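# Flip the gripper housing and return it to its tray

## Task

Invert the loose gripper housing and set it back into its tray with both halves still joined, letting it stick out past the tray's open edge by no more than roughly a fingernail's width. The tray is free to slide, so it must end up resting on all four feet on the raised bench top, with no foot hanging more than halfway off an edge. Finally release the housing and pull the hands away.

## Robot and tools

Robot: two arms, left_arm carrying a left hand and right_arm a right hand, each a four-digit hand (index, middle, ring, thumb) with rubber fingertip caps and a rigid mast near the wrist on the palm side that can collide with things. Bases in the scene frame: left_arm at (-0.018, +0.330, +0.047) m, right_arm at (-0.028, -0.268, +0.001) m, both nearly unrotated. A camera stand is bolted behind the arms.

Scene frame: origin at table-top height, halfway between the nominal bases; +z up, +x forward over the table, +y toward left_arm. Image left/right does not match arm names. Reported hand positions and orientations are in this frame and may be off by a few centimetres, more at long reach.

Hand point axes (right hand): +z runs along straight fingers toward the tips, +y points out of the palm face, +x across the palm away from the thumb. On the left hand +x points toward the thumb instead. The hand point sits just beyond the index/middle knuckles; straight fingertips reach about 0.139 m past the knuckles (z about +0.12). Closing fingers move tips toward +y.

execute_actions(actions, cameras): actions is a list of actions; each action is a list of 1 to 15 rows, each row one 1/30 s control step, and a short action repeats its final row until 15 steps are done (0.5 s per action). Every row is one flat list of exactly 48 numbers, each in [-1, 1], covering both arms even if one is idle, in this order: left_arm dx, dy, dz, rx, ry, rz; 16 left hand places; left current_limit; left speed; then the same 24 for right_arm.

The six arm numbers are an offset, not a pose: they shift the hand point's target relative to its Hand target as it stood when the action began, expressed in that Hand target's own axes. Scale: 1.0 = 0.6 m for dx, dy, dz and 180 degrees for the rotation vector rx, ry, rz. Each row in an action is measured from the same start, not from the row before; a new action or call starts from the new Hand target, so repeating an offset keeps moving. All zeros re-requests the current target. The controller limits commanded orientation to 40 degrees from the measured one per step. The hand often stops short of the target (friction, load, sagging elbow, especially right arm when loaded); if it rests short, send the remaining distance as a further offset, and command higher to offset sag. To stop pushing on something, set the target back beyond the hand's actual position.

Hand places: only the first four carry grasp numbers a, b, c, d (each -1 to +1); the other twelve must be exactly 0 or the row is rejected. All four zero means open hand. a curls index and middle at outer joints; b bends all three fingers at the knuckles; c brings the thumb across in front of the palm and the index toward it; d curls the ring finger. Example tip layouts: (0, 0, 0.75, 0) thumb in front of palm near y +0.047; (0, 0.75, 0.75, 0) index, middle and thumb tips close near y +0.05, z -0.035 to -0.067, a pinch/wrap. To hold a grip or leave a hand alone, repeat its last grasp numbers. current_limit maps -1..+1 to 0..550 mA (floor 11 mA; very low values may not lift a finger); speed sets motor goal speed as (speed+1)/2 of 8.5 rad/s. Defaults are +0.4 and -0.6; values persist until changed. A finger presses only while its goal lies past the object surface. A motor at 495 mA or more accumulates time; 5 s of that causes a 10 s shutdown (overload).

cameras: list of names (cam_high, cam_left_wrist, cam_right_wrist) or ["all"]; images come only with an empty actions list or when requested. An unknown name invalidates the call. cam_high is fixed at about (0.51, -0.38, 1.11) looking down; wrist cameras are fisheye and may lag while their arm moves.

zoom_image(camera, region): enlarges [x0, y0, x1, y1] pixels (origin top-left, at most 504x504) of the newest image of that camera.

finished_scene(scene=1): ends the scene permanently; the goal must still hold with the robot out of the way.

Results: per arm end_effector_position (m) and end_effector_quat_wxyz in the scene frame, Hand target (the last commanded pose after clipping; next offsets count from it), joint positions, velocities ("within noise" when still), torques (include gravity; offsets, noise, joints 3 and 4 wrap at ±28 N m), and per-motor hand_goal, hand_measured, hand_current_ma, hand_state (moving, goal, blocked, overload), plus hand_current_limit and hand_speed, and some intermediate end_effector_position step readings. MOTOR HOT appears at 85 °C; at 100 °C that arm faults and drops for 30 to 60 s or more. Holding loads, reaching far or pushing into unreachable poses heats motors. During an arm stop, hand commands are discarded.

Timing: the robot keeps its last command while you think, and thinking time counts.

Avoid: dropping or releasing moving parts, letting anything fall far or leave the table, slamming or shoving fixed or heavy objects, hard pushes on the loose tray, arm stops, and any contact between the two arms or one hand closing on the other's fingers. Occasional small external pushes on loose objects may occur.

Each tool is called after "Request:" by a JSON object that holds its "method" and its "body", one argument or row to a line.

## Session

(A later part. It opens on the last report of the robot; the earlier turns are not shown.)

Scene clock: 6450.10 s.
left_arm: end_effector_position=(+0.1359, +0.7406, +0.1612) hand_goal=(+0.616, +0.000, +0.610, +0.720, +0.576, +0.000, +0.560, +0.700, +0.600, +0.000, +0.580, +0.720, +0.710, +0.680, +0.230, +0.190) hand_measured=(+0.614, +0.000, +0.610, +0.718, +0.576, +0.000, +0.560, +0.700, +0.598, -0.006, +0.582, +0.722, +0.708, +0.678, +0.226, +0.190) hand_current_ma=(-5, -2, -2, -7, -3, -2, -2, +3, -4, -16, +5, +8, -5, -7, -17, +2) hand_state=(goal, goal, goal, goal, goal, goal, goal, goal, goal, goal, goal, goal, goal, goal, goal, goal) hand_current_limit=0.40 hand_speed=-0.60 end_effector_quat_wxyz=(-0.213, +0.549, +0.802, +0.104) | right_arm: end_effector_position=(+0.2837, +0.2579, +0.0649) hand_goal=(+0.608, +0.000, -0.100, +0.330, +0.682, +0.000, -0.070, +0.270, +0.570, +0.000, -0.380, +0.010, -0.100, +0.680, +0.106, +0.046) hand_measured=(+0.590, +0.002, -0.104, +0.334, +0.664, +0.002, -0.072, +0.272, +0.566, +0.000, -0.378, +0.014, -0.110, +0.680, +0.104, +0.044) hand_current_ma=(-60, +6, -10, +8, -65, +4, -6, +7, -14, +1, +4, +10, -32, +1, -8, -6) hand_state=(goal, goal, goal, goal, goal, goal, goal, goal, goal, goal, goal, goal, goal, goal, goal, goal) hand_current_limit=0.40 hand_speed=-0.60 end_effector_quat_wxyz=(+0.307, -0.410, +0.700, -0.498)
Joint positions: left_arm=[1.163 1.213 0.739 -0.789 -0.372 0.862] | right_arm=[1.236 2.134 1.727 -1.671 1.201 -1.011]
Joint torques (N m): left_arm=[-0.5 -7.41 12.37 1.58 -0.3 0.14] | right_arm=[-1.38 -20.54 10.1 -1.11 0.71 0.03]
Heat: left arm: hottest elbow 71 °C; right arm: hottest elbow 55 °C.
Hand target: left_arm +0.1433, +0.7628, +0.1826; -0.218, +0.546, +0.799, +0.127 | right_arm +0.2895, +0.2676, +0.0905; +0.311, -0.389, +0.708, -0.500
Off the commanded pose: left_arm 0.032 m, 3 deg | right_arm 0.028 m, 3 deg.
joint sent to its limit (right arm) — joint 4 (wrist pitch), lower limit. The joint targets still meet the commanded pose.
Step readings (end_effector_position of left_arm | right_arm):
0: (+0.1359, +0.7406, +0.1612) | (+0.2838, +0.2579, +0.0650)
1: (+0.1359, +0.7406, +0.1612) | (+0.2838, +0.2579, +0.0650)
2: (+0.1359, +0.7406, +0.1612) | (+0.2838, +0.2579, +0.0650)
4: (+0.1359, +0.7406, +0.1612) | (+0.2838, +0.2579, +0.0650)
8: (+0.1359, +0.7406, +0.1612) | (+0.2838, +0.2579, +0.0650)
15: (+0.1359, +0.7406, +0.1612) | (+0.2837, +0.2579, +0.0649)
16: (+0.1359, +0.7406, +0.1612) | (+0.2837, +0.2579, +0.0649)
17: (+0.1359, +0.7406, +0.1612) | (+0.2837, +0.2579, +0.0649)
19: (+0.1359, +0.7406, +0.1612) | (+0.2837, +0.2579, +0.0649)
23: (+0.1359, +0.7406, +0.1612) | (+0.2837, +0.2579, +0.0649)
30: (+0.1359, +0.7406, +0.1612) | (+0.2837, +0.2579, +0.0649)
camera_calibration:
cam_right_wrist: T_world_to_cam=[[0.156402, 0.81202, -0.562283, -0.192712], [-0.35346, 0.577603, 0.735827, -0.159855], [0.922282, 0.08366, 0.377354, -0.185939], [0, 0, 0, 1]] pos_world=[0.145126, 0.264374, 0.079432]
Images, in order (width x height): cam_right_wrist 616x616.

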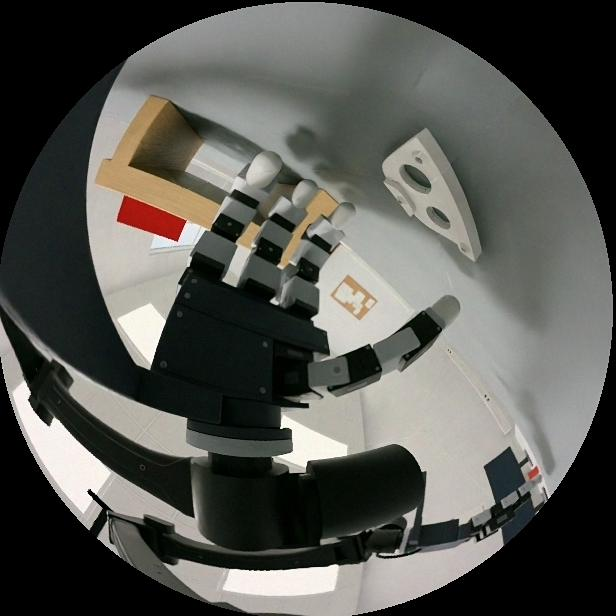

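Request:
{"method": "execute_actions", "body": {
  "actions": [
    [[0,0,0,0,0,0,0,0.1,0,0,0,0,0,0,0,0,0,0,0,0,0,0,0.4,-0.6,0.0033,0.03,-0.0213,-0.0006,-0.0106,-0.0034,0.40,0.05,0.5,0.6,0,0,0,0,0,0,0,0,0,0,0,0,0.4,-0.6]],
    [[0,0,0,0,0,0,0,0.1,0,0,0,0,0,0,0,0,0,0,0,0,0,0,0.4,-0.6,0,0.022,0.004,0,0,0,0.40,0.05,0.5,0.6,0,0,0,0,0,0,0,0,0,0,0,0,0.4,-0.6]],
    [[0,0,0,0,0,0,0,0.1,0,0,0,0,0,0,0,0,0,0,0,0,0,0,0.4,-0.6,0,0.02,0.004,0,0,0,0.40,0.05,0.5,0.6,0,0,0,0,0,0,0,0,0,0,0,0,0.4,-0.6]]
  ],
  "cameras": ["cam_right_wrist"]
}}

Request:
{"method": "zoom_image", "body": {
  "camera": "cam_right_wrist",
  "region": [280, 100, 500, 320]
}}

Scene clock: 6476.73 s.
left_arm: end_effector_position=(+0.1359, +0.7406, +0.1612) hand_goal=(+0.616, +0.000, +0.610, +0.720, +0.576, +0.000, +0.560, +0.700, +0.600, +0.000, +0.580, +0.720, +0.710, +0.680, +0.230, +0.190) hand_measured=(+0.614, +0.000, +0.610, +0.718, +0.576, +0.000, +0.560, +0.700, +0.598, -0.006, +0.582, +0.722, +0.708, +0.678, +0.226, +0.190) hand_current_ma=(-5, -2, -2, -7, -3, -2, -2, +3, -4, -16, +5, +8, -5, -7, -17, +2) hand_state=(goal, goal, goal, goal, goal, goal, goal, goal, goal, goal, goal, goal, goal, goal, goal, goal) hand_current_limit=0.40 hand_speed=-0.60 end_effector_quat_wxyz=(-0.213, +0.549, +0.802, +0.104) | right_arm: end_effector_position=(+0.2721, +0.2668, +0.0503) hand_goal=(+0.608, +0.000, -0.100, +0.330, +0.682, +0.000, -0.070, +0.270, +0.570, +0.000, -0.380, +0.010, -0.100, +0.680, +0.106, +0.046) hand_measured=(+0.590, +0.002, -0.104, +0.334, +0.664, +0.002, -0.072, +0.272, +0.566, +0.000, -0.378, +0.014, -0.110, +0.680, +0.104, +0.044) hand_current_ma=(-60, +6, -10, +8, -65, +4, -6, +7, -14, +1, +4, +10, -32, +1, -8, -6) hand_state=(goal, goal, goal, goal, goal, goal, goal, goal, goal, goal, goal, goal, goal, goal, goal, goal) hand_current_limit=0.40 hand_speed=-0.60 end_effector_quat_wxyz=(+0.316, -0.408, +0.699, -0.494)
Joint positions: left_arm=[1.163 1.213 0.739 -0.789 -0.372 0.862] | right_arm=[1.261 2.161 1.727 -1.671 1.201 -0.964]
Joint torques (N m): left_arm=[-0.85 -6.42 12.57 1.46 -0.27 0.13] | right_arm=[-0.44 -17.67 9.78 -1.13 0.68 0.21]
Heat: left arm: hottest elbow 71 °C; right arm: hottest elbow 55 °C.
Hand target: left_arm +0.1433, +0.7628, +0.1826; -0.218, +0.546, +0.799, +0.127 | right_arm +0.2713, +0.2782, +0.0517; +0.320, -0.401, +0.701, -0.495
Off the commanded pose: left_arm 0.032 m, 3 deg | right_arm 0.011 m, 1 deg.
joint sent to its limit (right arm) — joint 4 (wrist pitch), lower limit. The joint targets still meet the commanded pose.
Step readings (end_effector_position of left_arm | right_arm):
0: (+0.1359, +0.7406, +0.1612) | (+0.2837, +0.2579, +0.0649)
1: (+0.1359, +0.7406, +0.1612) | (+0.2837, +0.2579, +0.0649)
2: (+0.1359, +0.7406, +0.1612) | (+0.2835, +0.2580, +0.0649)
4: (+0.1359, +0.7406, +0.1612) | (+0.2825, +0.2586, +0.0649)
8: (+0.1359, +0.7406, +0.1612) | (+0.2784, +0.2612, +0.0650)
15: (+0.1359, +0.7406, +0.1612) | (+0.2718, +0.2652, +0.0650)
16: (+0.1359, +0.7406, +0.1612) | (+0.2714, +0.2655, +0.0651)
17: (+0.1359, +0.7406, +0.1612) | (+0.2715, +0.2656, +0.0651)
19: (+0.1359, +0.7406, +0.1612) | (+0.2717, +0.2659, +0.0652)
23: (+0.1359, +0.7406, +0.1612) | (+0.2721, +0.2665, +0.0654)
30: (+0.1359, +0.7406, +0.1612) | (+0.2724, +0.2669, +0.0656)
31: (+0.1359, +0.7406, +0.1612) | (+0.2724, +0.2670, +0.0656)
32: (+0.1359, +0.7406, +0.1612) | (+0.2724, +0.2670, +0.0652)
34: (+0.1359, +0.7406, +0.1612) | (+0.2726, +0.2672, +0.0638)
38: (+0.1359, +0.7406, +0.1612) | (+0.2723, +0.2672, +0.0572)
45: (+0.1359, +0.7406, +0.1612) | (+0.2721, +0.2667, +0.0503)
camera_calibration:
cam_right_wrist: T_world_to_cam=[[0.154989, 0.820768, -0.549834, -0.208928], [-0.368543, 0.564418, 0.738653, -0.150854], [0.916599, 0.0881547, 0.389967, -0.170776], [0, 0, 0, 1]] pos_world=[0.133318, 0.271681, 0.0631499]
Images, in order (width x height): cam_right_wrist 616x616.

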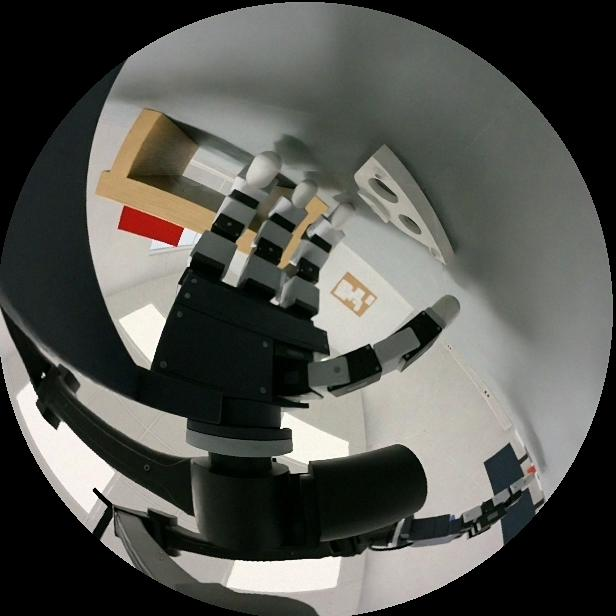

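Scaled by 2.291 from the camera's 616x616 image, which has a finer 880x880 frame.

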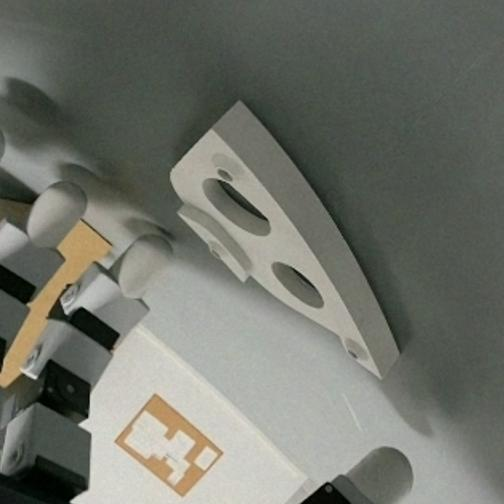

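Request:
{"method": "execute_actions", "body": {
  "actions": [
    [[0,0,0,0,0,0,0,0.1,0,0,0,0,0,0,0,0,0,0,0,0,0,0,0.4,-0.6,0.006,0.002,-0.011,0,0,0,0.40,0.05,0.5,0.6,0,0,0,0,0,0,0,0,0,0,0,0,0.4,-0.6]],
    [[0,0,0,0,0,0,0,0.1,0,0,0,0,0,0,0,0,0,0,0,0,0,0,0.4,-0.6,0,0,0,0,0,0,0.40,0.05,0.7,0.6,0,0,0,0,0,0,0,0,0,0,0,0,0.4,-0.6]]
  ],
  "cameras": ["cam_right_wrist"]
}}

Request:
{"method": "zoom_image", "body": {
  "camera": "cam_right_wrist",
  "region": [280, 100, 500, 320]
}}

Scene clock: 6490.73 s.
left_arm: end_effector_position=(+0.1359, +0.7406, +0.1612) hand_goal=(+0.616, +0.000, +0.610, +0.720, +0.576, +0.000, +0.560, +0.700, +0.600, +0.000, +0.580, +0.720, +0.710, +0.680, +0.230, +0.190) hand_measured=(+0.614, +0.000, +0.610, +0.718, +0.576, +0.000, +0.560, +0.700, +0.598, -0.006, +0.582, +0.722, +0.708, +0.678, +0.226, +0.190) hand_current_ma=(-5, -2, -2, -7, -3, -2, -2, +3, -4, -16, +5, +8, -5, -7, -17, +2) hand_state=(goal, goal, goal, goal, goal, goal, goal, goal, goal, goal, goal, goal, goal, goal, goal, goal) hand_current_limit=0.40 hand_speed=-0.60 end_effector_quat_wxyz=(-0.213, +0.549, +0.802, +0.104) | right_arm: end_effector_position=(+0.2652, +0.2715, +0.0501) hand_goal=(+0.538, +0.000, -0.210, +0.330, +0.682, +0.000, -0.070, +0.330, +0.620, +0.000, -0.380, +0.010, -0.440, +0.680, +0.056, +0.016) hand_measured=(+0.532, +0.002, -0.208, +0.334, +0.664, +0.002, -0.072, +0.328, +0.602, +0.000, -0.378, +0.014, -0.426, +0.680, +0.058, +0.018) hand_current_ma=(-14, +6, +6, +8, -65, +4, -6, -7, -62, +1, +4, +10, +46, +2, +6, +5) hand_state=(goal, goal, goal, goal, goal, goal, goal, goal, goal, goal, goal, goal, goal, goal, goal, goal) hand_current_limit=0.40 hand_speed=-0.60 end_effector_quat_wxyz=(+0.321, -0.408, +0.701, -0.489)
Joint positions: left_arm=[1.163 1.213 0.739 -0.789 -0.372 0.862] | right_arm=[1.274 2.161 1.727 -1.671 1.196 -0.95]
Joint torques (N m): left_arm=[-0.44 -6.24 12.57 1.43 -0.27 0.16] | right_arm=[-0.38 -18.61 8.77 -1.24 0.61 0.12]
Heat: left arm: hottest elbow 71 °C; right arm: hottest elbow 55 °C.
Hand target: left_arm +0.1433, +0.7628, +0.1826; -0.218, +0.546, +0.799, +0.127 | right_arm +0.2638, +0.2781, +0.0524; +0.320, -0.401, +0.701, -0.495
Off the commanded pose: left_arm 0.032 m, 3 deg | right_arm 0.007 m, 1 deg.
joint sent to its limit (right arm) — joint 4 (wrist pitch), lower limit. The joint targets still meet the commanded pose.
Step readings (end_effector_position of left_arm | right_arm):
0: (+0.1359, +0.7406, +0.1612) | (+0.2722, +0.2668, +0.0503)
1: (+0.1359, +0.7406, +0.1612) | (+0.2722, +0.2668, +0.0503)
2: (+0.1359, +0.7406, +0.1612) | (+0.2715, +0.2672, +0.0502)
4: (+0.1359, +0.7406, +0.1612) | (+0.2705, +0.2677, +0.0500)
8: (+0.1359, +0.7406, +0.1612) | (+0.2677, +0.2693, +0.0499)
15: (+0.1359, +0.7406, +0.1612) | (+0.2650, +0.2708, +0.0499)
16: (+0.1359, +0.7406, +0.1612) | (+0.2648, +0.2710, +0.0499)
17: (+0.1359, +0.7406, +0.1612) | (+0.2649, +0.2710, +0.0499)
19: (+0.1359, +0.7406, +0.1612) | (+0.2649, +0.2710, +0.0499)
23: (+0.1359, +0.7406, +0.1612) | (+0.2649, +0.2710, +0.0499)
30: (+0.1359, +0.7406, +0.1612) | (+0.2651, +0.2714, +0.0500)
camera_calibration:
cam_right_wrist: T_world_to_cam=[[0.151321, 0.829011, -0.538371, -0.213674], [-0.373396, 0.552229, 0.745398, -0.151622], [0.915247, 0.0882316, 0.393113, -0.164539], [0, 0, 0, 1]] pos_world=[0.126312, 0.275386, 0.0626652]
Images, in order (width x height): cam_right_wrist 616x616.

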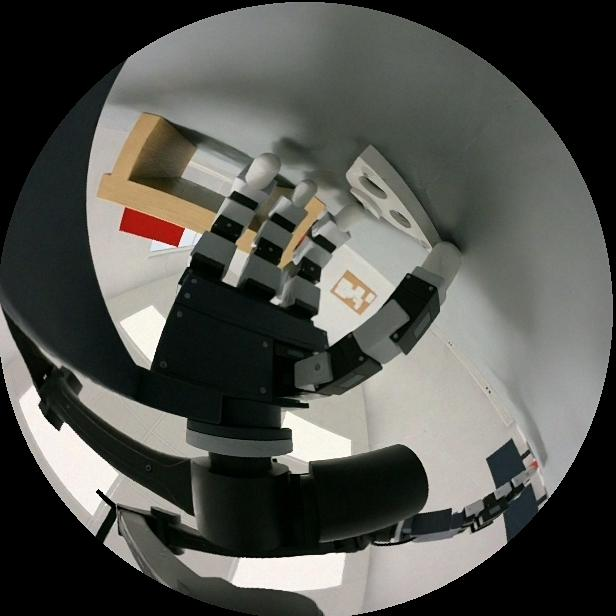

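Scaled by 2.291 from the camera's 616x616 image, which has a finer 880x880 frame.

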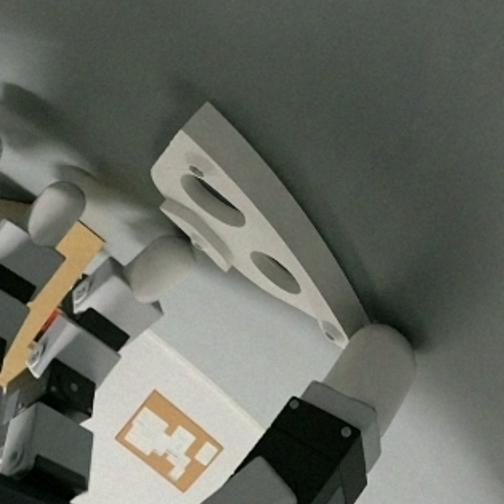

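Request:
{"method": "execute_actions", "body": {
  "actions": [
    [[0,0,0,0,0,0,0,0.1,0,0,0,0,0,0,0,0,0,0,0,0,0,0,0.4,-0.6,0,0,0,0,0,0,0.40,0.05,0.6,0.6,0,0,0,0,0,0,0,0,0,0,0,0,0.4,-0.6]],
    [[0,0,0,0,0,0,0,0.1,0,0,0,0,0,0,0,0,0,0,0,0,0,0,0.4,-0.6,0.013,-0.006,0,0,0,0,0.40,0.05,0.6,0.6,0,0,0,0,0,0,0,0,0,0,0,0,0.4,-0.6]]
  ]
}}

Scene clock: 6500.47 s.
left_arm: end_effector_position=(+0.1359, +0.7406, +0.1612) hand_goal=(+0.616, +0.000, +0.610, +0.720, +0.576, +0.000, +0.560, +0.700, +0.600, +0.000, +0.580, +0.720, +0.710, +0.680, +0.230, +0.190) hand_measured=(+0.614, +0.000, +0.610, +0.718, +0.576, +0.000, +0.560, +0.700, +0.598, -0.006, +0.582, +0.722, +0.708, +0.678, +0.226, +0.190) hand_current_ma=(-5, -2, -2, -7, -3, -2, -2, +3, -4, -16, +5, +8, -5, -7, -17, +2) hand_state=(goal, goal, goal, goal, goal, goal, goal, goal, goal, goal, goal, goal, goal, goal, goal, goal) hand_current_limit=0.40 hand_speed=-0.60 end_effector_quat_wxyz=(-0.213, +0.549, +0.802, +0.104) | right_arm: end_effector_position=(+0.2650, +0.2706, +0.0492) hand_goal=(+0.572, +0.000, -0.154, +0.330, +0.682, +0.000, -0.070, +0.300, +0.596, +0.000, -0.380, +0.010, -0.270, +0.680, +0.080, +0.030) hand_measured=(+0.558, +0.002, -0.158, +0.330, +0.664, +0.002, -0.072, +0.302, +0.590, +0.000, -0.378, +0.014, -0.278, +0.680, +0.078, +0.028) hand_current_ma=(-49, +6, -8, +1, -65, +4, -6, +7, -16, +1, +4, +10, -23, +0, -8, -6) hand_state=(goal, goal, goal, goal, goal, goal, goal, goal, goal, goal, goal, goal, goal, goal, goal, goal) hand_current_limit=0.40 hand_speed=-0.60 end_effector_quat_wxyz=(+0.321, -0.407, +0.701, -0.489)
Joint positions: left_arm=[1.163 1.213 0.739 -0.789 -0.372 0.862] | right_arm=[1.274 2.161 1.724 -1.672 1.195 -0.945]
Joint torques (N m): left_arm=[-0.73 -6.95 12.59 1.48 -0.32 0.14] | right_arm=[-0.21 -20.31 6.78 -1.2 0.63 0.16]
Heat: left arm: hottest elbow 71 °C; right arm: hottest elbow 55 °C.
Hand target: left_arm +0.1433, +0.7628, +0.1826; -0.218, +0.546, +0.799, +0.127 | right_arm +0.2610, +0.2707, +0.0555; +0.320, -0.401, +0.701, -0.495
Off the commanded pose: left_arm 0.032 m, 3 deg | right_arm 0.007 m, 1 deg.
joint sent to its limit (right arm) — joint 4 (wrist pitch), lower limit. The joint targets still meet the commanded pose.
Step readings (end_effector_position of left_arm | right_arm):
0: (+0.1359, +0.7406, +0.1612) | (+0.2652, +0.2715, +0.0501)
1: (+0.1359, +0.7406, +0.1612) | (+0.2652, +0.2715, +0.0501)
2: (+0.1359, +0.7406, +0.1612) | (+0.2652, +0.2715, +0.0501)
4: (+0.1359, +0.7406, +0.1612) | (+0.2651, +0.2714, +0.0500)
8: (+0.1359, +0.7406, +0.1612) | (+0.2651, +0.2714, +0.0500)
15: (+0.1359, +0.7406, +0.1612) | (+0.2651, +0.2714, +0.0500)
16: (+0.1359, +0.7406, +0.1612) | (+0.2651, +0.2714, +0.0500)
17: (+0.1359, +0.7406, +0.1612) | (+0.2651, +0.2714, +0.0500)
19: (+0.1359, +0.7406, +0.1612) | (+0.2651, +0.2714, +0.0500)
23: (+0.1359, +0.7406, +0.1612) | (+0.2651, +0.2714, +0.0500)
30: (+0.1359, +0.7406, +0.1612) | (+0.2649, +0.2706, +0.0491)

Request:
{"method": "execute_actions", "body": {
  "actions": [
    [[0,0,0,0,0,0,0,0.1,0,0,0,0,0,0,0,0,0,0,0,0,0,0,0.4,-0.6,0.008,-0.008,0,0,0,0,0.40,0.05,0.6,0.6,0,0,0,0,0,0,0,0,0,0,0,0,0.4,-0.6]]
  ]
}}

Scene clock: 6503.57 s.
left_arm: end_effector_position=(+0.1359, +0.7406, +0.1612) hand_goal=(+0.616, +0.000, +0.610, +0.720, +0.576, +0.000, +0.560, +0.700, +0.600, +0.000, +0.580, +0.720, +0.710, +0.680, +0.230, +0.190) hand_measured=(+0.614, +0.000, +0.610, +0.718, +0.576, +0.000, +0.560, +0.700, +0.598, -0.006, +0.582, +0.722, +0.708, +0.678, +0.226, +0.190) hand_current_ma=(-5, -2, -2, -7, -3, -2, -2, +3, -4, -16, +5, +8, -5, -7, -17, +2) hand_state=(goal, goal, goal, goal, goal, goal, goal, goal, goal, goal, goal, goal, goal, goal, goal, goal) hand_current_limit=0.40 hand_speed=-0.60 end_effector_quat_wxyz=(-0.213, +0.549, +0.802, +0.104) | right_arm: end_effector_position=(+0.2636, +0.2657, +0.0487) hand_goal=(+0.572, +0.000, -0.154, +0.330, +0.682, +0.000, -0.070, +0.300, +0.596, +0.000, -0.380, +0.010, -0.270, +0.680, +0.080, +0.030) hand_measured=(+0.558, +0.004, -0.158, +0.330, +0.664, +0.002, -0.072, +0.302, +0.590, +0.000, -0.378, +0.014, -0.278, +0.680, +0.078, +0.028) hand_current_ma=(-44, +9, -8, -1, -65, +4, -6, +7, -16, +1, +4, +10, -22, +0, -8, -6) hand_state=(goal, goal, goal, goal, goal, goal, goal, goal, goal, goal, goal, goal, goal, goal, goal, goal) hand_current_limit=0.40 hand_speed=-0.60 end_effector_quat_wxyz=(+0.320, -0.408, +0.700, -0.491)
Joint positions: left_arm=[1.163 1.213 0.739 -0.789 -0.372 0.862] | right_arm=[1.274 2.153 1.707 -1.672 1.196 -0.942]
Joint torques (N m): left_arm=[-1.2 -6.36 12.42 1.44 -0.29 0.19] | right_arm=[-0.44 -20.6 6.79 -1.14 0.6 0.14]
Heat: left arm: hottest elbow 71 °C; right arm: hottest elbow 54 °C.
Hand target: left_arm +0.1433, +0.7628, +0.1826; -0.218, +0.546, +0.799, +0.127 | right_arm +0.2599, +0.2655, +0.0599; +0.320, -0.401, +0.701, -0.495
Off the commanded pose: left_arm 0.032 m, 3 deg | right_arm 0.012 m, 1 deg.
joint sent to its limit (right arm) — joint 4 (wrist pitch), lower limit. The joint targets still meet the commanded pose.
Step readings (end_effector_position of left_arm | right_arm):
0: (+0.1359, +0.7406, +0.1612) | (+0.2650, +0.2706, +0.0492)
1: (+0.1359, +0.7406, +0.1612) | (+0.2650, +0.2706, +0.0492)
2: (+0.1359, +0.7406, +0.1612) | (+0.2649, +0.2703, +0.0488)
4: (+0.1359, +0.7406, +0.1612) | (+0.2648, +0.2691, +0.0487)
8: (+0.1359, +0.7406, +0.1612) | (+0.2639, +0.2665, +0.0487)
15: (+0.1359, +0.7406, +0.1612) | (+0.2637, +0.2659, +0.0488)

Request:
{"method": "execute_actions", "body": {
  "actions": [
    [[0,0,0,0,0,0,0,0.1,0,0,0,0,0,0,0,0,0,0,0,0,0,0,0.4,-0.6,0,-0.006,0,0,0,0,0.40,0.10,0.66,0.6,0,0,0,0,0,0,0,0,0,0,0,0,0.4,-0.6]],
    [[0,0,0,0,0,0,0,0.1,0,0,0,0,0,0,0,0,0,0,0,0,0,0,0.4,-0.6,0,0,0,0,0,0,0.40,0.16,0.70,0.6,0,0,0,0,0,0,0,0,0,0,0,0,0.4,-0.6]]
  ],
  "cameras": ["cam_right_wrist"]
}}

Request:
{"method": "zoom_image", "body": {
  "camera": "cam_right_wrist",
  "region": [280, 100, 500, 320]
}}

Scene clock: 6511.13 s.
left_arm: end_effector_position=(+0.1359, +0.7406, +0.1612) hand_goal=(+0.616, +0.000, +0.610, +0.720, +0.576, +0.000, +0.560, +0.700, +0.600, +0.000, +0.580, +0.720, +0.710, +0.680, +0.230, +0.190) hand_measured=(+0.614, +0.000, +0.610, +0.718, +0.576, +0.000, +0.560, +0.700, +0.598, -0.006, +0.582, +0.722, +0.708, +0.678, +0.226, +0.190) hand_current_ma=(-5, -2, -2, -7, -3, -2, -2, +3, -4, -16, +5, +8, -5, -7, -17, +2) hand_state=(goal, goal, goal, goal, goal, goal, goal, goal, goal, goal, goal, goal, goal, goal, goal, goal) hand_current_limit=0.40 hand_speed=-0.60 end_effector_quat_wxyz=(-0.213, +0.549, +0.802, +0.104) | right_arm: end_effector_position=(+0.2651, +0.2659, +0.0540) hand_goal=(+0.390, +0.000, -0.176, +0.352, +0.490, +0.000, -0.092, +0.330, +0.456, +0.000, -0.380, +0.032, -0.440, +0.680, +0.056, +0.038) hand_measured=(+0.398, +0.002, -0.170, +0.352, +0.486, +0.002, -0.090, +0.328, +0.452, +0.000, -0.378, +0.030, -0.440, +0.680, +0.058, +0.036) hand_current_ma=(+21, +3, +18, +2, -13, +4, +5, -7, -10, +1, +4, -7, +2, +0, +6, -5) hand_state=(goal, goal, goal, goal, goal, goal, goal, goal, goal, goal, goal, goal, goal, goal, goal, goal) hand_current_limit=0.40 hand_speed=-0.60 end_effector_quat_wxyz=(+0.323, -0.405, +0.701, -0.490)
Joint positions: left_arm=[1.163 1.213 0.739 -0.789 -0.372 0.862] | right_arm=[1.272 2.144 1.707 -1.672 1.199 -0.942]
Joint torques (N m): left_arm=[-0.79 -6.71 12.36 1.54 -0.24 0.17] | right_arm=[-0.38 -20.31 6.69 -1.14 0.53 0.07]
Heat: left arm: hottest elbow 71 °C; right arm: hottest elbow 52 °C.
Hand target: left_arm +0.1433, +0.7628, +0.1826; -0.218, +0.546, +0.799, +0.127 | right_arm +0.2609, +0.2648, +0.0634; +0.320, -0.401, +0.701, -0.495
Off the commanded pose: left_arm 0.032 m, 3 deg | right_arm 0.010 m, 1 deg.
joint sent to its limit (right arm) — joint 4 (wrist pitch), lower limit. The joint targets still meet the commanded pose.
Step readings (end_effector_position of left_arm | right_arm):
0: (+0.1359, +0.7406, +0.1612) | (+0.2636, +0.2657, +0.0487)
1: (+0.1359, +0.7406, +0.1612) | (+0.2636, +0.2657, +0.0487)
2: (+0.1359, +0.7406, +0.1612) | (+0.2637, +0.2658, +0.0490)
4: (+0.1359, +0.7406, +0.1612) | (+0.2639, +0.2660, +0.0503)
8: (+0.1359, +0.7406, +0.1612) | (+0.2644, +0.2659, +0.0520)
15: (+0.1359, +0.7406, +0.1612) | (+0.2644, +0.2659, +0.0520)
16: (+0.1359, +0.7406, +0.1612) | (+0.2644, +0.2659, +0.0520)
17: (+0.1359, +0.7406, +0.1612) | (+0.2645, +0.2659, +0.0521)
19: (+0.1359, +0.7406, +0.1612) | (+0.2649, +0.2659, +0.0531)
23: (+0.1359, +0.7406, +0.1612) | (+0.2651, +0.2659, +0.0540)
30: (+0.1359, +0.7406, +0.1612) | (+0.2651, +0.2659, +0.0540)
camera_calibration:
cam_right_wrist: T_world_to_cam=[[0.155967, 0.829935, -0.535614, -0.208588], [-0.375355, 0.551371, 0.745049, -0.150747], [0.913664, 0.0848426, 0.397516, -0.164466], [0, 0, 0, 1]] pos_world=[0.126216, 0.270186, 0.0659693]
Images, in order (width x height): cam_right_wrist 616x616.

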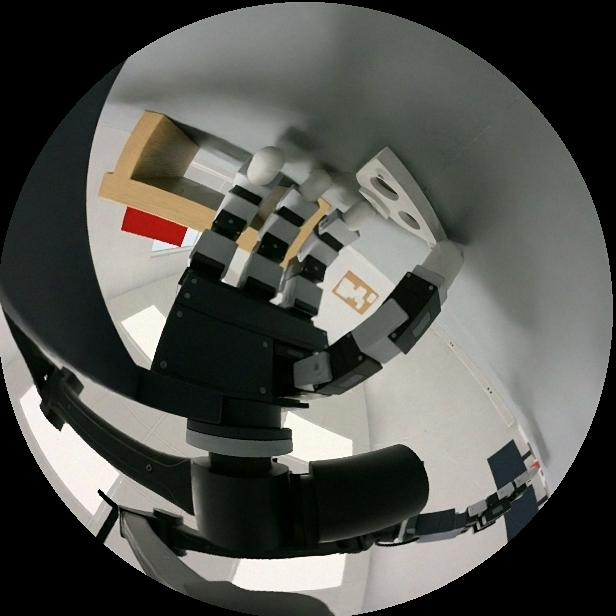

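Scaled by 2.291 from the camera's 616x616 image, which has a finer 880x880 frame.

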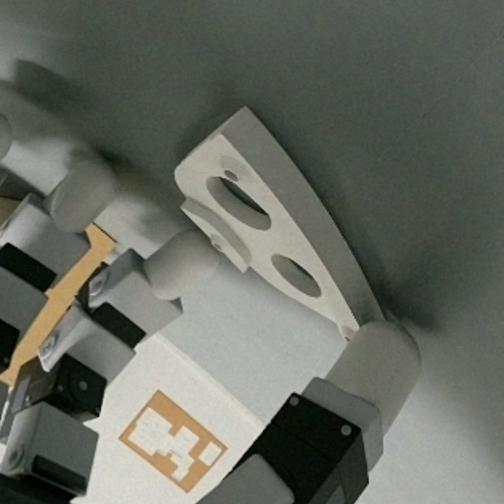

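Request:
{"method": "execute_actions", "body": {
  "actions": [
    [[0,0,0,0,0,0,0,0.1,0,0,0,0,0,0,0,0,0,0,0,0,0,0,0.4,-0.6,0,0.018,0,0,0,0,0.40,0.05,0.60,0.6,0,0,0,0,0,0,0,0,0,0,0,0,0.4,-0.6]]
  ]
}}

Scene clock: 6517.80 s.
left_arm: end_effector_position=(+0.1359, +0.7406, +0.1612) hand_goal=(+0.616, +0.000, +0.610, +0.720, +0.576, +0.000, +0.560, +0.700, +0.600, +0.000, +0.580, +0.720, +0.710, +0.680, +0.230, +0.190) hand_measured=(+0.614, +0.000, +0.610, +0.718, +0.576, +0.000, +0.560, +0.700, +0.598, -0.006, +0.582, +0.722, +0.708, +0.678, +0.226, +0.190) hand_current_ma=(-5, -2, -2, -7, -3, -2, -2, +3, -4, -16, +5, +8, -5, -7, -17, +2) hand_state=(goal, goal, goal, goal, goal, goal, goal, goal, goal, goal, goal, goal, goal, goal, goal, goal) hand_current_limit=0.40 hand_speed=-0.60 end_effector_quat_wxyz=(-0.213, +0.549, +0.802, +0.104) | right_arm: end_effector_position=(+0.2625, +0.2666, +0.0529) hand_goal=(+0.572, +0.000, -0.154, +0.330, +0.682, +0.000, -0.070, +0.300, +0.596, +0.000, -0.380, +0.010, -0.270, +0.680, +0.080, +0.030) hand_measured=(+0.554, +0.002, -0.158, +0.334, +0.662, +0.002, -0.074, +0.302, +0.578, +0.000, -0.378, +0.014, -0.278, +0.680, +0.078, +0.032) hand_current_ma=(-58, +3, -7, +8, -66, +4, -9, +7, -61, +1, +4, +10, -24, +0, -7, +7) hand_state=(goal, goal, goal, goal, goal, goal, goal, goal, goal, goal, goal, goal, goal, goal, goal, goal) hand_current_limit=0.40 hand_speed=-0.60 end_effector_quat_wxyz=(+0.322, -0.405, +0.703, -0.488)
Joint positions: left_arm=[1.163 1.213 0.739 -0.789 -0.372 0.862] | right_arm=[1.276 2.144 1.705 -1.672 1.193 -0.936]
Joint torques (N m): left_arm=[-0.67 -7.18 12.37 1.55 -0.27 0.16] | right_arm=[-0.21 -19.02 7.02 -1.26 0.63 0.22]
Heat: left arm: hottest elbow 71 °C; right arm: hottest elbow 51 °C.
Hand target: left_arm +0.1433, +0.7628, +0.1826; -0.218, +0.546, +0.799, +0.127 | right_arm +0.2582, +0.2668, +0.0531; +0.320, -0.401, +0.702, -0.494
Off the commanded pose: left_arm 0.032 m, 3 deg | right_arm 0.004 m, 1 deg.
joint sent to its limit (right arm) — joint 4 (wrist pitch), lower limit. The joint targets still meet the commanded pose.
Step readings (end_effector_position of left_arm | right_arm):
0: (+0.1359, +0.7406, +0.1612) | (+0.2651, +0.2659, +0.0540)
1: (+0.1359, +0.7406, +0.1612) | (+0.2651, +0.2659, +0.0540)
2: (+0.1359, +0.7406, +0.1612) | (+0.2649, +0.2659, +0.0538)
4: (+0.1359, +0.7406, +0.1612) | (+0.2639, +0.2660, +0.0533)
8: (+0.1359, +0.7406, +0.1612) | (+0.2629, +0.2662, +0.0529)
15: (+0.1359, +0.7406, +0.1612) | (+0.2624, +0.2665, +0.0529)

Request:
{"method": "execute_actions", "body": {
  "actions": [
    [[0,0,0,0,0,0,0,0.1,0,0,0,0,0,0,0,0,0,0,0,0,0,0,0.4,-0.6,0,0.006,0.004,0,0,0,0.40,0.05,0.60,0.6,0,0,0,0,0,0,0,0,0,0,0,0,0.4,-0.6]]
  ]
}}

Scene clock: 6520.77 s.
left_arm: end_effector_position=(+0.1359, +0.7406, +0.1612) hand_goal=(+0.616, +0.000, +0.610, +0.720, +0.576, +0.000, +0.560, +0.700, +0.600, +0.000, +0.580, +0.720, +0.710, +0.680, +0.230, +0.190) hand_measured=(+0.614, +0.000, +0.610, +0.718, +0.576, +0.000, +0.560, +0.700, +0.598, -0.006, +0.582, +0.722, +0.708, +0.678, +0.226, +0.190) hand_current_ma=(-5, -2, -2, -7, -3, -2, -2, +3, -4, -16, +5, +8, -5, -7, -17, +2) hand_state=(goal, goal, goal, goal, goal, goal, goal, goal, goal, goal, goal, goal, goal, goal, goal, goal) hand_current_limit=0.40 hand_speed=-0.60 end_effector_quat_wxyz=(-0.213, +0.549, +0.802, +0.104) | right_arm: end_effector_position=(+0.2628, +0.2670, +0.0531) hand_goal=(+0.572, +0.000, -0.154, +0.330, +0.682, +0.000, -0.070, +0.300, +0.596, +0.000, -0.380, +0.010, -0.270, +0.680, +0.080, +0.030) hand_measured=(+0.554, +0.002, -0.158, +0.334, +0.662, +0.002, -0.074, +0.302, +0.578, +0.000, -0.378, +0.014, -0.278, +0.680, +0.078, +0.032) hand_current_ma=(-58, +3, -7, +8, -66, +4, -9, +7, -61, +1, +4, +10, -24, +0, -7, +7) hand_state=(goal, goal, goal, goal, goal, goal, goal, goal, goal, goal, goal, goal, goal, goal, goal, goal) hand_current_limit=0.40 hand_speed=-0.60 end_effector_quat_wxyz=(+0.324, -0.403, +0.704, -0.487)
Joint positions: left_arm=[1.163 1.213 0.739 -0.789 -0.372 0.862] | right_arm=[1.276 2.144 1.705 -1.672 1.193 -0.93]
Joint torques (N m): left_arm=[-0.32 -6.77 12.53 1.48 -0.28 0.15] | right_arm=[-0.56 -18.32 7.06 -1.18 0.67 0.2]
Heat: left arm: hottest elbow 71 °C; right arm: hottest elbow 51 °C.
Hand target: left_arm +0.1433, +0.7628, +0.1826; -0.218, +0.546, +0.799, +0.127 | right_arm +0.2594, +0.2665, +0.0489; +0.320, -0.401, +0.702, -0.494
Off the commanded pose: left_arm 0.032 m, 3 deg | right_arm 0.005 m, 1 deg.
joint sent to its limit (right arm) — joint 4 (wrist pitch), lower limit. The joint targets still meet the commanded pose.
Step readings (end_effector_position of left_arm | right_arm):
0: (+0.1359, +0.7406, +0.1612) | (+0.2625, +0.2666, +0.0529)
1: (+0.1359, +0.7406, +0.1612) | (+0.2625, +0.2666, +0.0529)
2: (+0.1359, +0.7406, +0.1612) | (+0.2625, +0.2666, +0.0529)
4: (+0.1359, +0.7406, +0.1612) | (+0.2626, +0.2667, +0.0530)
8: (+0.1359, +0.7406, +0.1612) | (+0.2627, +0.2669, +0.0530)
15: (+0.1359, +0.7406, +0.1612) | (+0.2627, +0.2670, +0.0531)

Request:
{"method": "execute_actions", "body": {
  "actions": [
    [[0,0,0,0,0,0,0,0.1,0,0,0,0,0,0,0,0,0,0,0,0,0,0,0.4,-0.6,0,0.004,0.001,0,0,0,0.40,0.05,0.60,0.6,0,0,0,0,0,0,0,0,0,0,0,0,0.4,-0.6]]
  ]
}}

Scene clock: 6531.17 s.
left_arm: end_effector_position=(+0.1359, +0.7406, +0.1612) hand_goal=(+0.616, +0.000, +0.610, +0.720, +0.576, +0.000, +0.560, +0.700, +0.600, +0.000, +0.580, +0.720, +0.710, +0.680, +0.230, +0.190) hand_measured=(+0.614, +0.000, +0.610, +0.718, +0.576, +0.000, +0.560, +0.700, +0.598, -0.006, +0.582, +0.722, +0.708, +0.678, +0.226, +0.190) hand_current_ma=(-5, -2, -2, -7, -3, -2, -2, +3, -4, -16, +5, +8, -5, -7, -17, +2) hand_state=(goal, goal, goal, goal, goal, goal, goal, goal, goal, goal, goal, goal, goal, goal, goal, goal) hand_current_limit=0.40 hand_speed=-0.60 end_effector_quat_wxyz=(-0.213, +0.549, +0.802, +0.104) | right_arm: end_effector_position=(+0.2629, +0.2673, +0.0532) hand_goal=(+0.572, +0.000, -0.154, +0.330, +0.682, +0.000, -0.070, +0.300, +0.596, +0.000, -0.380, +0.010, -0.270, +0.680, +0.080, +0.030) hand_measured=(+0.554, +0.002, -0.158, +0.334, +0.662, +0.002, -0.074, +0.302, +0.578, +0.000, -0.378, +0.014, -0.278, +0.680, +0.078, +0.032) hand_current_ma=(-58, +3, -7, +8, -66, +4, -9, +7, -61, +1, +4, +10, -24, +0, -7, +7) hand_state=(goal, goal, goal, goal, goal, goal, goal, goal, goal, goal, goal, goal, goal, goal, goal, goal) hand_current_limit=0.40 hand_speed=-0.60 end_effector_quat_wxyz=(+0.325, -0.401, +0.705, -0.486)
Joint positions: left_arm=[1.163 1.213 0.739 -0.789 -0.372 0.862] | right_arm=[1.276 2.144 1.705 -1.672 1.193 -0.926]
Joint torques (N m): left_arm=[-0.85 -6.65 12.42 1.57 -0.3 0.14] | right_arm=[-0.62 -17.67 7.02 -1.18 0.67 0.19]
Heat: left arm: hottest elbow 71 °C; right arm: hottest elbow 51 °C.
Hand target: left_arm +0.1433, +0.7628, +0.1826; -0.218, +0.546, +0.799, +0.127 | right_arm +0.2593, +0.2666, +0.0465; +0.320, -0.401, +0.701, -0.495
Off the commanded pose: left_arm 0.032 m, 3 deg | right_arm 0.008 m, 1 deg.
joint sent to its limit (right arm) — joint 4 (wrist pitch), lower limit. The joint targets still meet the commanded pose.
Step readings (end_effector_position of left_arm | right_arm):
0: (+0.1359, +0.7406, +0.1612) | (+0.2628, +0.2670, +0.0531)
1: (+0.1359, +0.7406, +0.1612) | (+0.2628, +0.2670, +0.0531)
2: (+0.1359, +0.7406, +0.1612) | (+0.2628, +0.2670, +0.0531)
4: (+0.1359, +0.7406, +0.1612) | (+0.2628, +0.2671, +0.0531)
8: (+0.1359, +0.7406, +0.1612) | (+0.2629, +0.2672, +0.0532)
15: (+0.1359, +0.7406, +0.1612) | (+0.2629, +0.2673, +0.0532)

Request:
{"method": "execute_actions", "body": {
  "actions": [
    [[0,0,0,0,0,0,0,0.1,0,0,0,0,0,0,0,0,0,0,0,0,0,0,0.4,-0.6,0,0.004,0.001,0,0,0,0.40,0.05,0.60,0.6,0,0,0,0,0,0,0,0,0,0,0,0,0.4,-0.6]]
  ]
}}

Scene clock: 6534.10 s.
left_arm: end_effector_position=(+0.1359, +0.7406, +0.1612) hand_goal=(+0.616, +0.000, +0.610, +0.720, +0.576, +0.000, +0.560, +0.700, +0.600, +0.000, +0.580, +0.720, +0.710, +0.680, +0.230, +0.190) hand_measured=(+0.614, +0.000, +0.610, +0.718, +0.576, +0.000, +0.560, +0.700, +0.598, -0.006, +0.582, +0.722, +0.708, +0.678, +0.226, +0.190) hand_current_ma=(-5, -2, -2, -7, -3, -2, -2, +3, -4, -16, +5, +8, -5, -7, -17, +2) hand_state=(goal, goal, goal, goal, goal, goal, goal, goal, goal, goal, goal, goal, goal, goal, goal, goal) hand_current_limit=0.40 hand_speed=-0.60 end_effector_quat_wxyz=(-0.213, +0.549, +0.802, +0.104) | right_arm: end_effector_position=(+0.2631, +0.2676, +0.0533) hand_goal=(+0.572, +0.000, -0.154, +0.330, +0.682, +0.000, -0.070, +0.300, +0.596, +0.000, -0.380, +0.010, -0.270, +0.680, +0.080, +0.030) hand_measured=(+0.554, +0.002, -0.158, +0.334, +0.662, +0.002, -0.074, +0.302, +0.578, +0.000, -0.378, +0.014, -0.278, +0.680, +0.078, +0.032) hand_current_ma=(-58, +3, -7, +8, -66, +4, -9, +7, -61, +1, +4, +10, -24, +0, -7, +7) hand_state=(goal, goal, goal, goal, goal, goal, goal, goal, goal, goal, goal, goal, goal, goal, goal, goal) hand_current_limit=0.40 hand_speed=-0.60 end_effector_quat_wxyz=(+0.326, -0.400, +0.706, -0.486)
Joint positions: left_arm=[1.163 1.213 0.739 -0.789 -0.372 0.862] | right_arm=[1.276 2.144 1.705 -1.672 1.193 -0.922]
Joint torques (N m): left_arm=[-0.5 -6.77 12.45 1.44 -0.28 0.18] | right_arm=[-0.62 -17.55 7.16 -1.17 0.64 0.22]
Heat: left arm: hottest elbow 71 °C; right arm: hottest elbow 51 °C.
Hand target: left_arm +0.1433, +0.7628, +0.1826; -0.218, +0.546, +0.799, +0.127 | right_arm +0.2592, +0.2668, +0.0440; +0.320, -0.401, +0.702, -0.494
Off the commanded pose: left_arm 0.032 m, 3 deg | right_arm 0.010 m, 1 deg.
joint sent to its limit (right arm) — joint 4 (wrist pitch), lower limit. The joint targets still meet the commanded pose.
Step readings (end_effector_position of left_arm | right_arm):
0: (+0.1359, +0.7406, +0.1612) | (+0.2629, +0.2673, +0.0532)
1: (+0.1359, +0.7406, +0.1612) | (+0.2629, +0.2673, +0.0532)
2: (+0.1359, +0.7406, +0.1612) | (+0.2629, +0.2673, +0.0532)
4: (+0.1359, +0.7406, +0.1612) | (+0.2630, +0.2674, +0.0532)
8: (+0.1359, +0.7406, +0.1612) | (+0.2631, +0.2675, +0.0533)
15: (+0.1359, +0.7406, +0.1612) | (+0.2631, +0.2676, +0.0533)

Request:
{"method": "execute_actions", "body": {
  "actions": [
    [[0,0,0,0,0,0,0,0.1,0,0,0,0,0,0,0,0,0,0,0,0,0,0,0.4,-0.6,0,0.002,0,0,0,0,0.40,0.08,0.70,0.6,0,0,0,0,0,0,0,0,0,0,0,0,0.4,-0.6]],
    [[0,0,0,0,0,0,0,0.1,0,0,0,0,0,0,0,0,0,0,0,0,0,0,0.4,-0.6,0,0,0,0,0,0,0.40,0.14,0.75,0.6,0,0,0,0,0,0,0,0,0,0,0,0,0.4,-0.6]]
  ],
  "cameras": ["cam_right_wrist"]
}}

Request:
{"method": "zoom_image", "body": {
  "camera": "cam_right_wrist",
  "region": [280, 100, 500, 320]
}}

Scene clock: 6539.27 s.
left_arm: end_effector_position=(+0.1359, +0.7406, +0.1612) hand_goal=(+0.616, +0.000, +0.610, +0.720, +0.576, +0.000, +0.560, +0.700, +0.600, +0.000, +0.580, +0.720, +0.710, +0.680, +0.230, +0.190) hand_measured=(+0.614, +0.000, +0.610, +0.718, +0.576, +0.000, +0.560, +0.700, +0.598, -0.006, +0.582, +0.722, +0.708, +0.678, +0.226, +0.190) hand_current_ma=(-5, -2, -2, -7, -3, -2, -2, +3, -4, -16, +5, +8, -5, -7, -17, +2) hand_state=(goal, goal, goal, goal, goal, goal, goal, goal, goal, goal, goal, goal, goal, goal, goal, goal) hand_current_limit=0.40 hand_speed=-0.60 end_effector_quat_wxyz=(-0.213, +0.549, +0.802, +0.104) | right_arm: end_effector_position=(+0.2631, +0.2677, +0.0531) hand_goal=(+0.398, +0.000, -0.210, +0.348, +0.526, +0.000, -0.088, +0.346, +0.498, +0.000, -0.380, +0.028, -0.524, +0.680, +0.042, +0.026) hand_measured=(+0.394, +0.002, -0.208, +0.346, +0.520, +0.002, -0.086, +0.344, +0.494, +0.000, -0.378, +0.026, -0.522, +0.680, +0.044, +0.024) hand_current_ma=(-10, +3, +7, -7, -15, +4, +4, -7, -12, +1, +4, -7, +3, +0, +7, -4) hand_state=(goal, goal, goal, goal, goal, goal, goal, goal, goal, goal, goal, goal, goal, goal, goal, goal) hand_current_limit=0.40 hand_speed=-0.60 end_effector_quat_wxyz=(+0.326, -0.399, +0.706, -0.485)
Joint positions: left_arm=[1.163 1.213 0.739 -0.789 -0.372 0.862] | right_arm=[1.276 2.145 1.705 -1.672 1.192 -0.919]
Joint torques (N m): left_arm=[-0.79 -6.12 12.26 1.73 -0.27 0.14] | right_arm=[-0.15 -16.85 7.23 -1.22 0.63 0.2]
Heat: left arm: hottest elbow 71 °C; right arm: hottest elbow 50 °C.
Hand target: left_arm +0.1433, +0.7628, +0.1826; -0.218, +0.546, +0.799, +0.127 | right_arm +0.2589, +0.2671, +0.0428; +0.320, -0.401, +0.701, -0.495
Off the commanded pose: left_arm 0.032 m, 3 deg | right_arm 0.011 m, 1 deg.
joint sent to its limit (right arm) — joint 4 (wrist pitch), lower limit. The joint targets still meet the commanded pose.
Step readings (end_effector_position of left_arm | right_arm):
0: (+0.1359, +0.7406, +0.1612) | (+0.2631, +0.2676, +0.0533)
1: (+0.1359, +0.7406, +0.1612) | (+0.2631, +0.2676, +0.0533)
2: (+0.1359, +0.7406, +0.1612) | (+0.2631, +0.2676, +0.0533)
4: (+0.1359, +0.7406, +0.1612) | (+0.2632, +0.2677, +0.0533)
8: (+0.1359, +0.7406, +0.1612) | (+0.2631, +0.2676, +0.0533)
15: (+0.1359, +0.7406, +0.1612) | (+0.2632, +0.2677, +0.0533)
16: (+0.1359, +0.7406, +0.1612) | (+0.2632, +0.2677, +0.0533)
17: (+0.1359, +0.7406, +0.1612) | (+0.2632, +0.2677, +0.0534)
19: (+0.1359, +0.7406, +0.1612) | (+0.2632, +0.2677, +0.0533)
23: (+0.1359, +0.7406, +0.1612) | (+0.2631, +0.2677, +0.0531)
30: (+0.1359, +0.7406, +0.1612) | (+0.2631, +0.2677, +0.0531)
camera_calibration:
cam_right_wrist: T_world_to_cam=[[0.163223, 0.838381, -0.520073, -0.215201], [-0.374715, 0.540322, 0.75342, -0.149437], [0.912659, 0.0719034, 0.402346, -0.15887], [0, 0, 0, 1]] pos_world=[0.124124, 0.272588, 0.06459]
Images, in order (width x height): cam_right_wrist 616x616.

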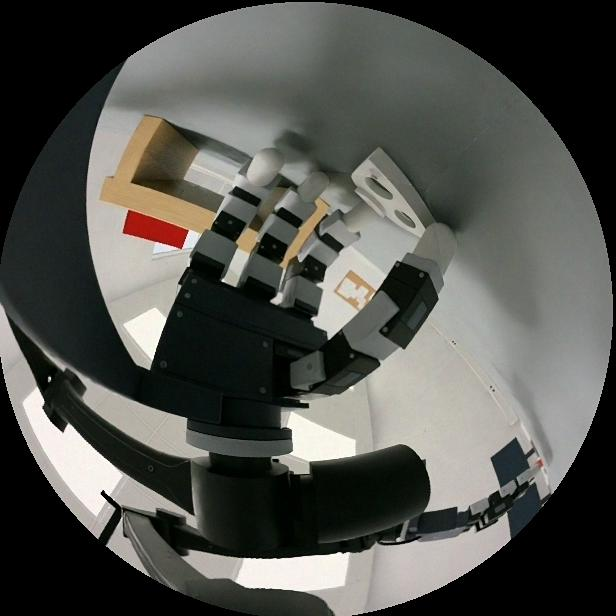

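Scaled by 2.291 from the camera's 616x616 image, which has a finer 880x880 frame.

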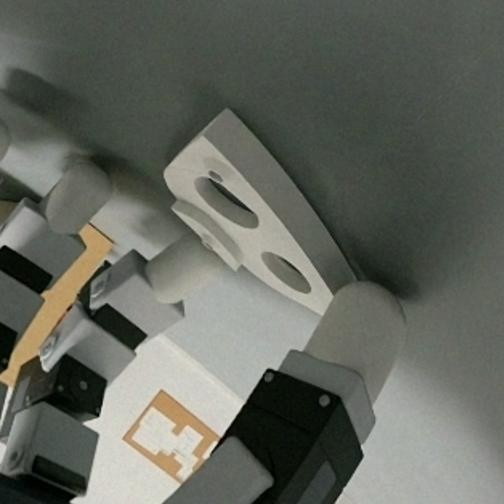

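Request:
{"method": "execute_actions", "body": {
  "actions": [
    [[0,0,0,0,0,0,0,0.1,0,0,0,0,0,0,0,0,0,0,0,0,0,0,0.4,-0.6,0,0,0,0,0,0,0.40,0.20,0.76,0.6,0,0,0,0,0,0,0,0,0,0,0,0,0.4,-0.6]],
    [[0,0,0,0,0,0,0,0.1,0,0,0,0,0,0,0,0,0,0,0,0,0,0,0.4,-0.6,0,0,0,0,0,0,0.40,0.25,0.76,0.6,0,0,0,0,0,0,0,0,0,0,0,0,0.4,-0.6]]
  ],
  "cameras": ["cam_right_wrist"]
}}

Request:
{"method": "zoom_image", "body": {
  "camera": "cam_right_wrist",
  "region": [280, 100, 500, 320]
}}

Scene clock: 6546.77 s.
left_arm: end_effector_position=(+0.1359, +0.7406, +0.1612) hand_goal=(+0.616, +0.000, +0.610, +0.720, +0.576, +0.000, +0.560, +0.700, +0.600, +0.000, +0.580, +0.720, +0.710, +0.680, +0.230, +0.190) hand_measured=(+0.614, +0.000, +0.610, +0.718, +0.576, +0.000, +0.560, +0.700, +0.598, -0.006, +0.582, +0.722, +0.708, +0.678, +0.226, +0.190) hand_current_ma=(-5, -2, -2, -7, -3, -2, -2, +3, -4, -16, +5, +8, -5, -7, -17, +2) hand_state=(goal, goal, goal, goal, goal, goal, goal, goal, goal, goal, goal, goal, goal, goal, goal, goal) hand_current_limit=0.40 hand_speed=-0.60 end_effector_quat_wxyz=(-0.213, +0.549, +0.802, +0.104) | right_arm: end_effector_position=(+0.2645, +0.2673, +0.0546) hand_goal=(+0.246, +0.000, -0.182, +0.370, +0.332, +0.000, -0.110, +0.348, +0.336, +0.000, -0.380, +0.050, -0.542, +0.680, +0.040, +0.046) hand_measured=(+0.264, +0.002, -0.178, +0.370, +0.428, +0.000, -0.090, +0.354, +0.334, +0.000, -0.378, +0.048, -0.542, +0.680, +0.048, +0.048) hand_current_ma=(+60, +3, +13, +2, +385, +2, +63, +18, -7, +1, +4, -7, +1, +0, +27, +9) hand_state=(goal, goal, goal, goal, blocked, goal, goal, goal, goal, goal, goal, goal, goal, goal, goal, goal) hand_current_limit=0.40 hand_speed=-0.60 end_effector_quat_wxyz=(+0.329, -0.400, +0.702, -0.488)
Joint positions: left_arm=[1.163 1.213 0.739 -0.789 -0.372 0.862] | right_arm=[1.276 2.145 1.705 -1.676 1.204 -0.919]
Joint torques (N m): left_arm=[-0.67 -6.83 12.36 1.51 -0.28 0.15] | right_arm=[-0.15 -17.38 7.09 -1.05 0.25 0.2]
Heat: left arm: hottest elbow 71 °C; right arm: hottest elbow 50 °C.
Hand target: left_arm +0.1433, +0.7628, +0.1826; -0.218, +0.546, +0.799, +0.127 | right_arm +0.2589, +0.2671, +0.0428; +0.320, -0.401, +0.701, -0.495
Off the commanded pose: left_arm 0.032 m, 3 deg | right_arm 0.013 m, 1 deg.
joint sent to its limit (right arm) — joint 4 (wrist pitch), lower limit. The joint targets still meet the commanded pose.
Step readings (end_effector_position of left_arm | right_arm):
0: (+0.1359, +0.7406, +0.1612) | (+0.2631, +0.2677, +0.0531)
1: (+0.1359, +0.7406, +0.1612) | (+0.2631, +0.2677, +0.0531)
2: (+0.1359, +0.7406, +0.1612) | (+0.2632, +0.2677, +0.0531)
4: (+0.1359, +0.7406, +0.1612) | (+0.2635, +0.2676, +0.0535)
8: (+0.1359, +0.7406, +0.1612) | (+0.2640, +0.2675, +0.0538)
15: (+0.1359, +0.7406, +0.1612) | (+0.2640, +0.2675, +0.0538)
16: (+0.1359, +0.7406, +0.1612) | (+0.2640, +0.2675, +0.0538)
17: (+0.1359, +0.7406, +0.1612) | (+0.2642, +0.2675, +0.0540)
19: (+0.1359, +0.7406, +0.1612) | (+0.2644, +0.2673, +0.0544)
23: (+0.1359, +0.7406, +0.1612) | (+0.2645, +0.2673, +0.0546)
30: (+0.1359, +0.7406, +0.1612) | (+0.2645, +0.2673, +0.0546)
camera_calibration:
cam_right_wrist: T_world_to_cam=[[0.163196, 0.835985, -0.523923, -0.21338], [-0.383755, 0.543011, 0.746908, -0.147829], [0.9089, 0.0791656, 0.409431, -0.162094], [0, 0, 0, 1]] pos_world=[0.12542, 0.271488, 0.0649859]
Images, in order (width x height): cam_right_wrist 616x616.

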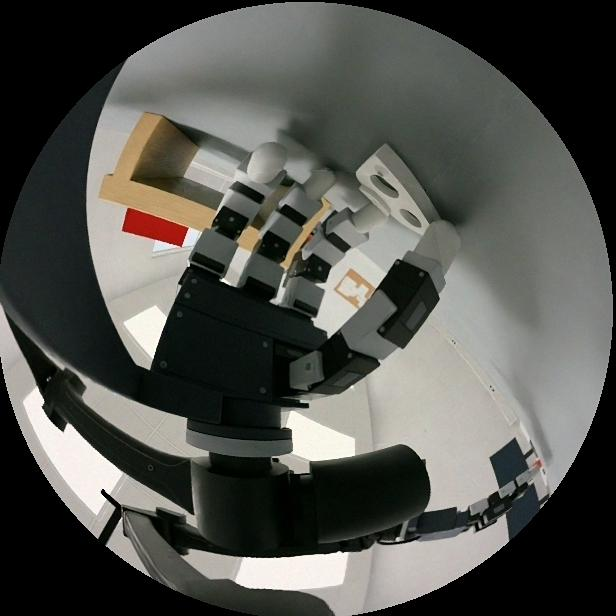

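Scaled by 2.291 from the camera's 616x616 image, which has a finer 880x880 frame.

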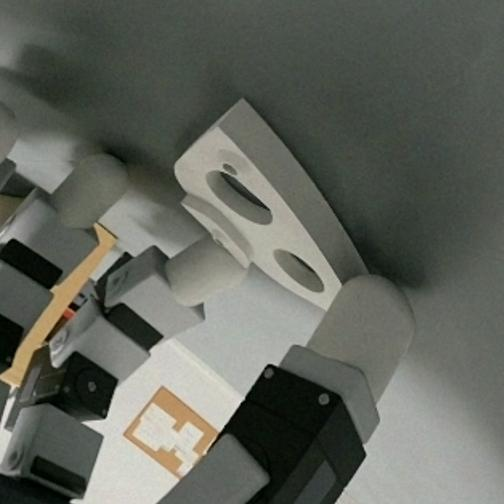

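Request:
{"method": "execute_actions", "body": {
  "actions": [
    [[0,0,0,0,0,0,0,0.1,0,0,0,0,0,0,0,0,0,0,0,0,0,0,0.4,-0.6,0,0,0,0,0,0,0.40,0.10,0.70,0.6,0,0,0,0,0,0,0,0,0,0,0,0,0.4,-0.6]],
    [[0,0,0,0,0,0,0,0.1,0,0,0,0,0,0,0,0,0,0,0,0,0,0,0.4,-0.6,0,0,0,0,0,-0.05,0.40,0.10,0.70,0.6,0,0,0,0,0,0,0,0,0,0,0,0,0.4,-0.6]],
    [[0,0,0,0,0,0,0,0.1,0,0,0,0,0,0,0,0,0,0,0,0,0,0,0.4,-0.6,0,0,0,0,0,0,0.40,0.16,0.75,0.6,0,0,0,0,0,0,0,0,0,0,0,0,0.4,-0.6]]
  ],
  "cameras": ["cam_right_wrist"]
}}

Request:
{"method": "zoom_image", "body": {
  "camera": "cam_right_wrist",
  "region": [280, 100, 500, 320]
}}

Scene clock: 6577.33 s.
left_arm: end_effector_position=(+0.1359, +0.7406, +0.1612) hand_goal=(+0.616, +0.000, +0.610, +0.720, +0.576, +0.000, +0.560, +0.700, +0.600, +0.000, +0.580, +0.720, +0.710, +0.680, +0.230, +0.190) hand_measured=(+0.614, +0.000, +0.610, +0.718, +0.576, +0.000, +0.560, +0.700, +0.598, -0.006, +0.582, +0.722, +0.708, +0.678, +0.226, +0.190) hand_current_ma=(-5, -2, -2, -7, -3, -2, -2, +3, -4, -16, +5, +8, -5, -7, -17, +2) hand_state=(goal, goal, goal, goal, goal, goal, goal, goal, goal, goal, goal, goal, goal, goal, goal, goal) hand_current_limit=0.40 hand_speed=-0.60 end_effector_quat_wxyz=(-0.213, +0.549, +0.802, +0.104) | right_arm: end_effector_position=(+0.2610, +0.2614, +0.0539) hand_goal=(+0.372, +0.000, -0.204, +0.352, +0.490, +0.000, -0.092, +0.346, +0.468, +0.000, -0.380, +0.032, -0.524, +0.680, +0.042, +0.030) hand_measured=(+0.422, +0.008, -0.196, +0.352, +0.486, +0.002, -0.090, +0.344, +0.464, +0.000, -0.378, +0.030, -0.522, +0.682, +0.044, +0.028) hand_current_ma=(+204, +19, +25, +2, -13, +3, +4, -7, -11, +1, +4, -6, +6, +5, +7, -4) hand_state=(blocked, goal, goal, goal, goal, goal, goal, goal, goal, goal, goal, goal, goal, goal, goal, goal) hand_current_limit=0.40 hand_speed=-0.60 end_effector_quat_wxyz=(+0.297, -0.447, +0.673, -0.509)
Joint positions: left_arm=[1.163 1.213 0.739 -0.789 -0.372 0.862] | right_arm=[1.274 2.15 1.721 -1.676 1.207 -1.066]
Joint torques (N m): left_arm=[-0.67 -6.95 12.51 1.5 -0.29 0.15] | right_arm=[-0.62 -16.44 9.61 -1.03 0.27 -0.25]
Heat: left arm: hottest elbow 71 °C; right arm: hottest elbow 49 °C.
Hand target: left_arm +0.1433, +0.7628, +0.1826; -0.218, +0.546, +0.799, +0.127 | right_arm +0.2589, +0.2671, +0.0428; +0.280, -0.455, +0.668, -0.518
Off the commanded pose: left_arm 0.032 m, 3 deg | right_arm 0.013 m, 2 deg.
joint sent to its limit (right arm) — joint 4 (wrist pitch), lower limit. The joint targets still meet the commanded pose.
Step readings (end_effector_position of left_arm | right_arm):
0: (+0.1359, +0.7406, +0.1612) | (+0.2645, +0.2673, +0.0546)
1: (+0.1359, +0.7406, +0.1612) | (+0.2645, +0.2673, +0.0546)
2: (+0.1359, +0.7406, +0.1612) | (+0.2645, +0.2673, +0.0546)
4: (+0.1359, +0.7406, +0.1612) | (+0.2640, +0.2671, +0.0541)
8: (+0.1359, +0.7406, +0.1612) | (+0.2625, +0.2674, +0.0532)
15: (+0.1359, +0.7406, +0.1612) | (+0.2623, +0.2675, +0.0532)
16: (+0.1359, +0.7406, +0.1612) | (+0.2622, +0.2674, +0.0531)
17: (+0.1359, +0.7406, +0.1612) | (+0.2618, +0.2668, +0.0527)
19: (+0.1359, +0.7406, +0.1612) | (+0.2610, +0.2648, +0.0517)
23: (+0.1359, +0.7406, +0.1612) | (+0.2598, +0.2631, +0.0522)
30: (+0.1359, +0.7406, +0.1612) | (+0.2586, +0.2628, +0.0529)
31: (+0.1359, +0.7406, +0.1612) | (+0.2586, +0.2627, +0.0529)
32: (+0.1359, +0.7406, +0.1612) | (+0.2586, +0.2625, +0.0530)
34: (+0.1359, +0.7406, +0.1612) | (+0.2595, +0.2621, +0.0534)
38: (+0.1359, +0.7406, +0.1612) | (+0.2610, +0.2615, +0.0538)
45: (+0.1359, +0.7406, +0.1612) | (+0.2610, +0.2615, +0.0539)
camera_calibration:
cam_right_wrist: T_world_to_cam=[[0.0947098, 0.775651, -0.624015, -0.169282], [-0.369067, 0.609522, 0.701621, -0.164267], [0.924564, 0.163853, 0.343995, -0.180894], [0, 0, 0, 1]] pos_world=[0.122656, 0.261068, 0.0718455]
Images, in order (width x height): cam_right_wrist 616x616.

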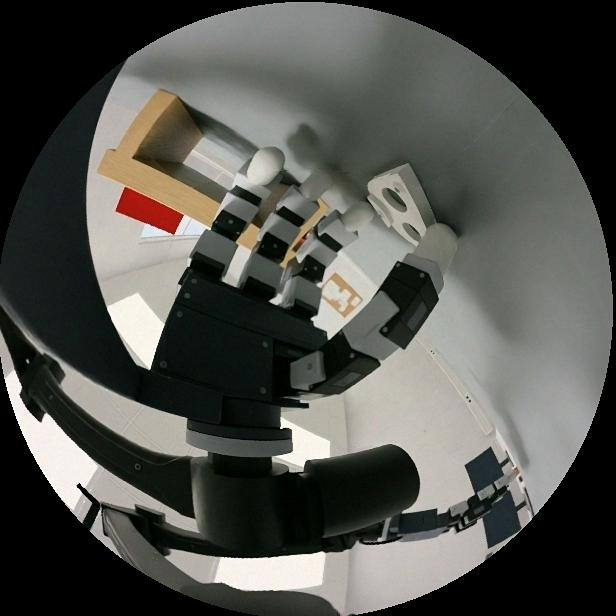

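Scaled by 2.291 from the camera's 616x616 image, which has a finer 880x880 frame.

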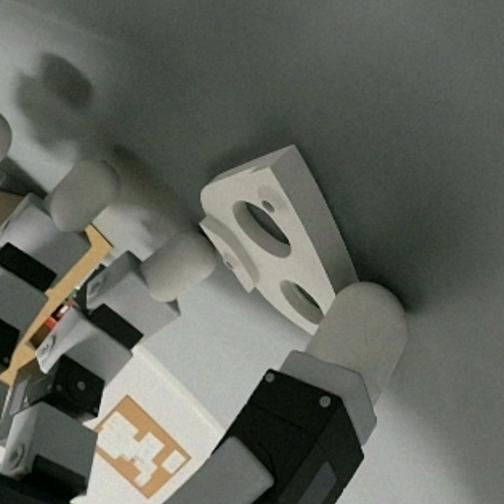

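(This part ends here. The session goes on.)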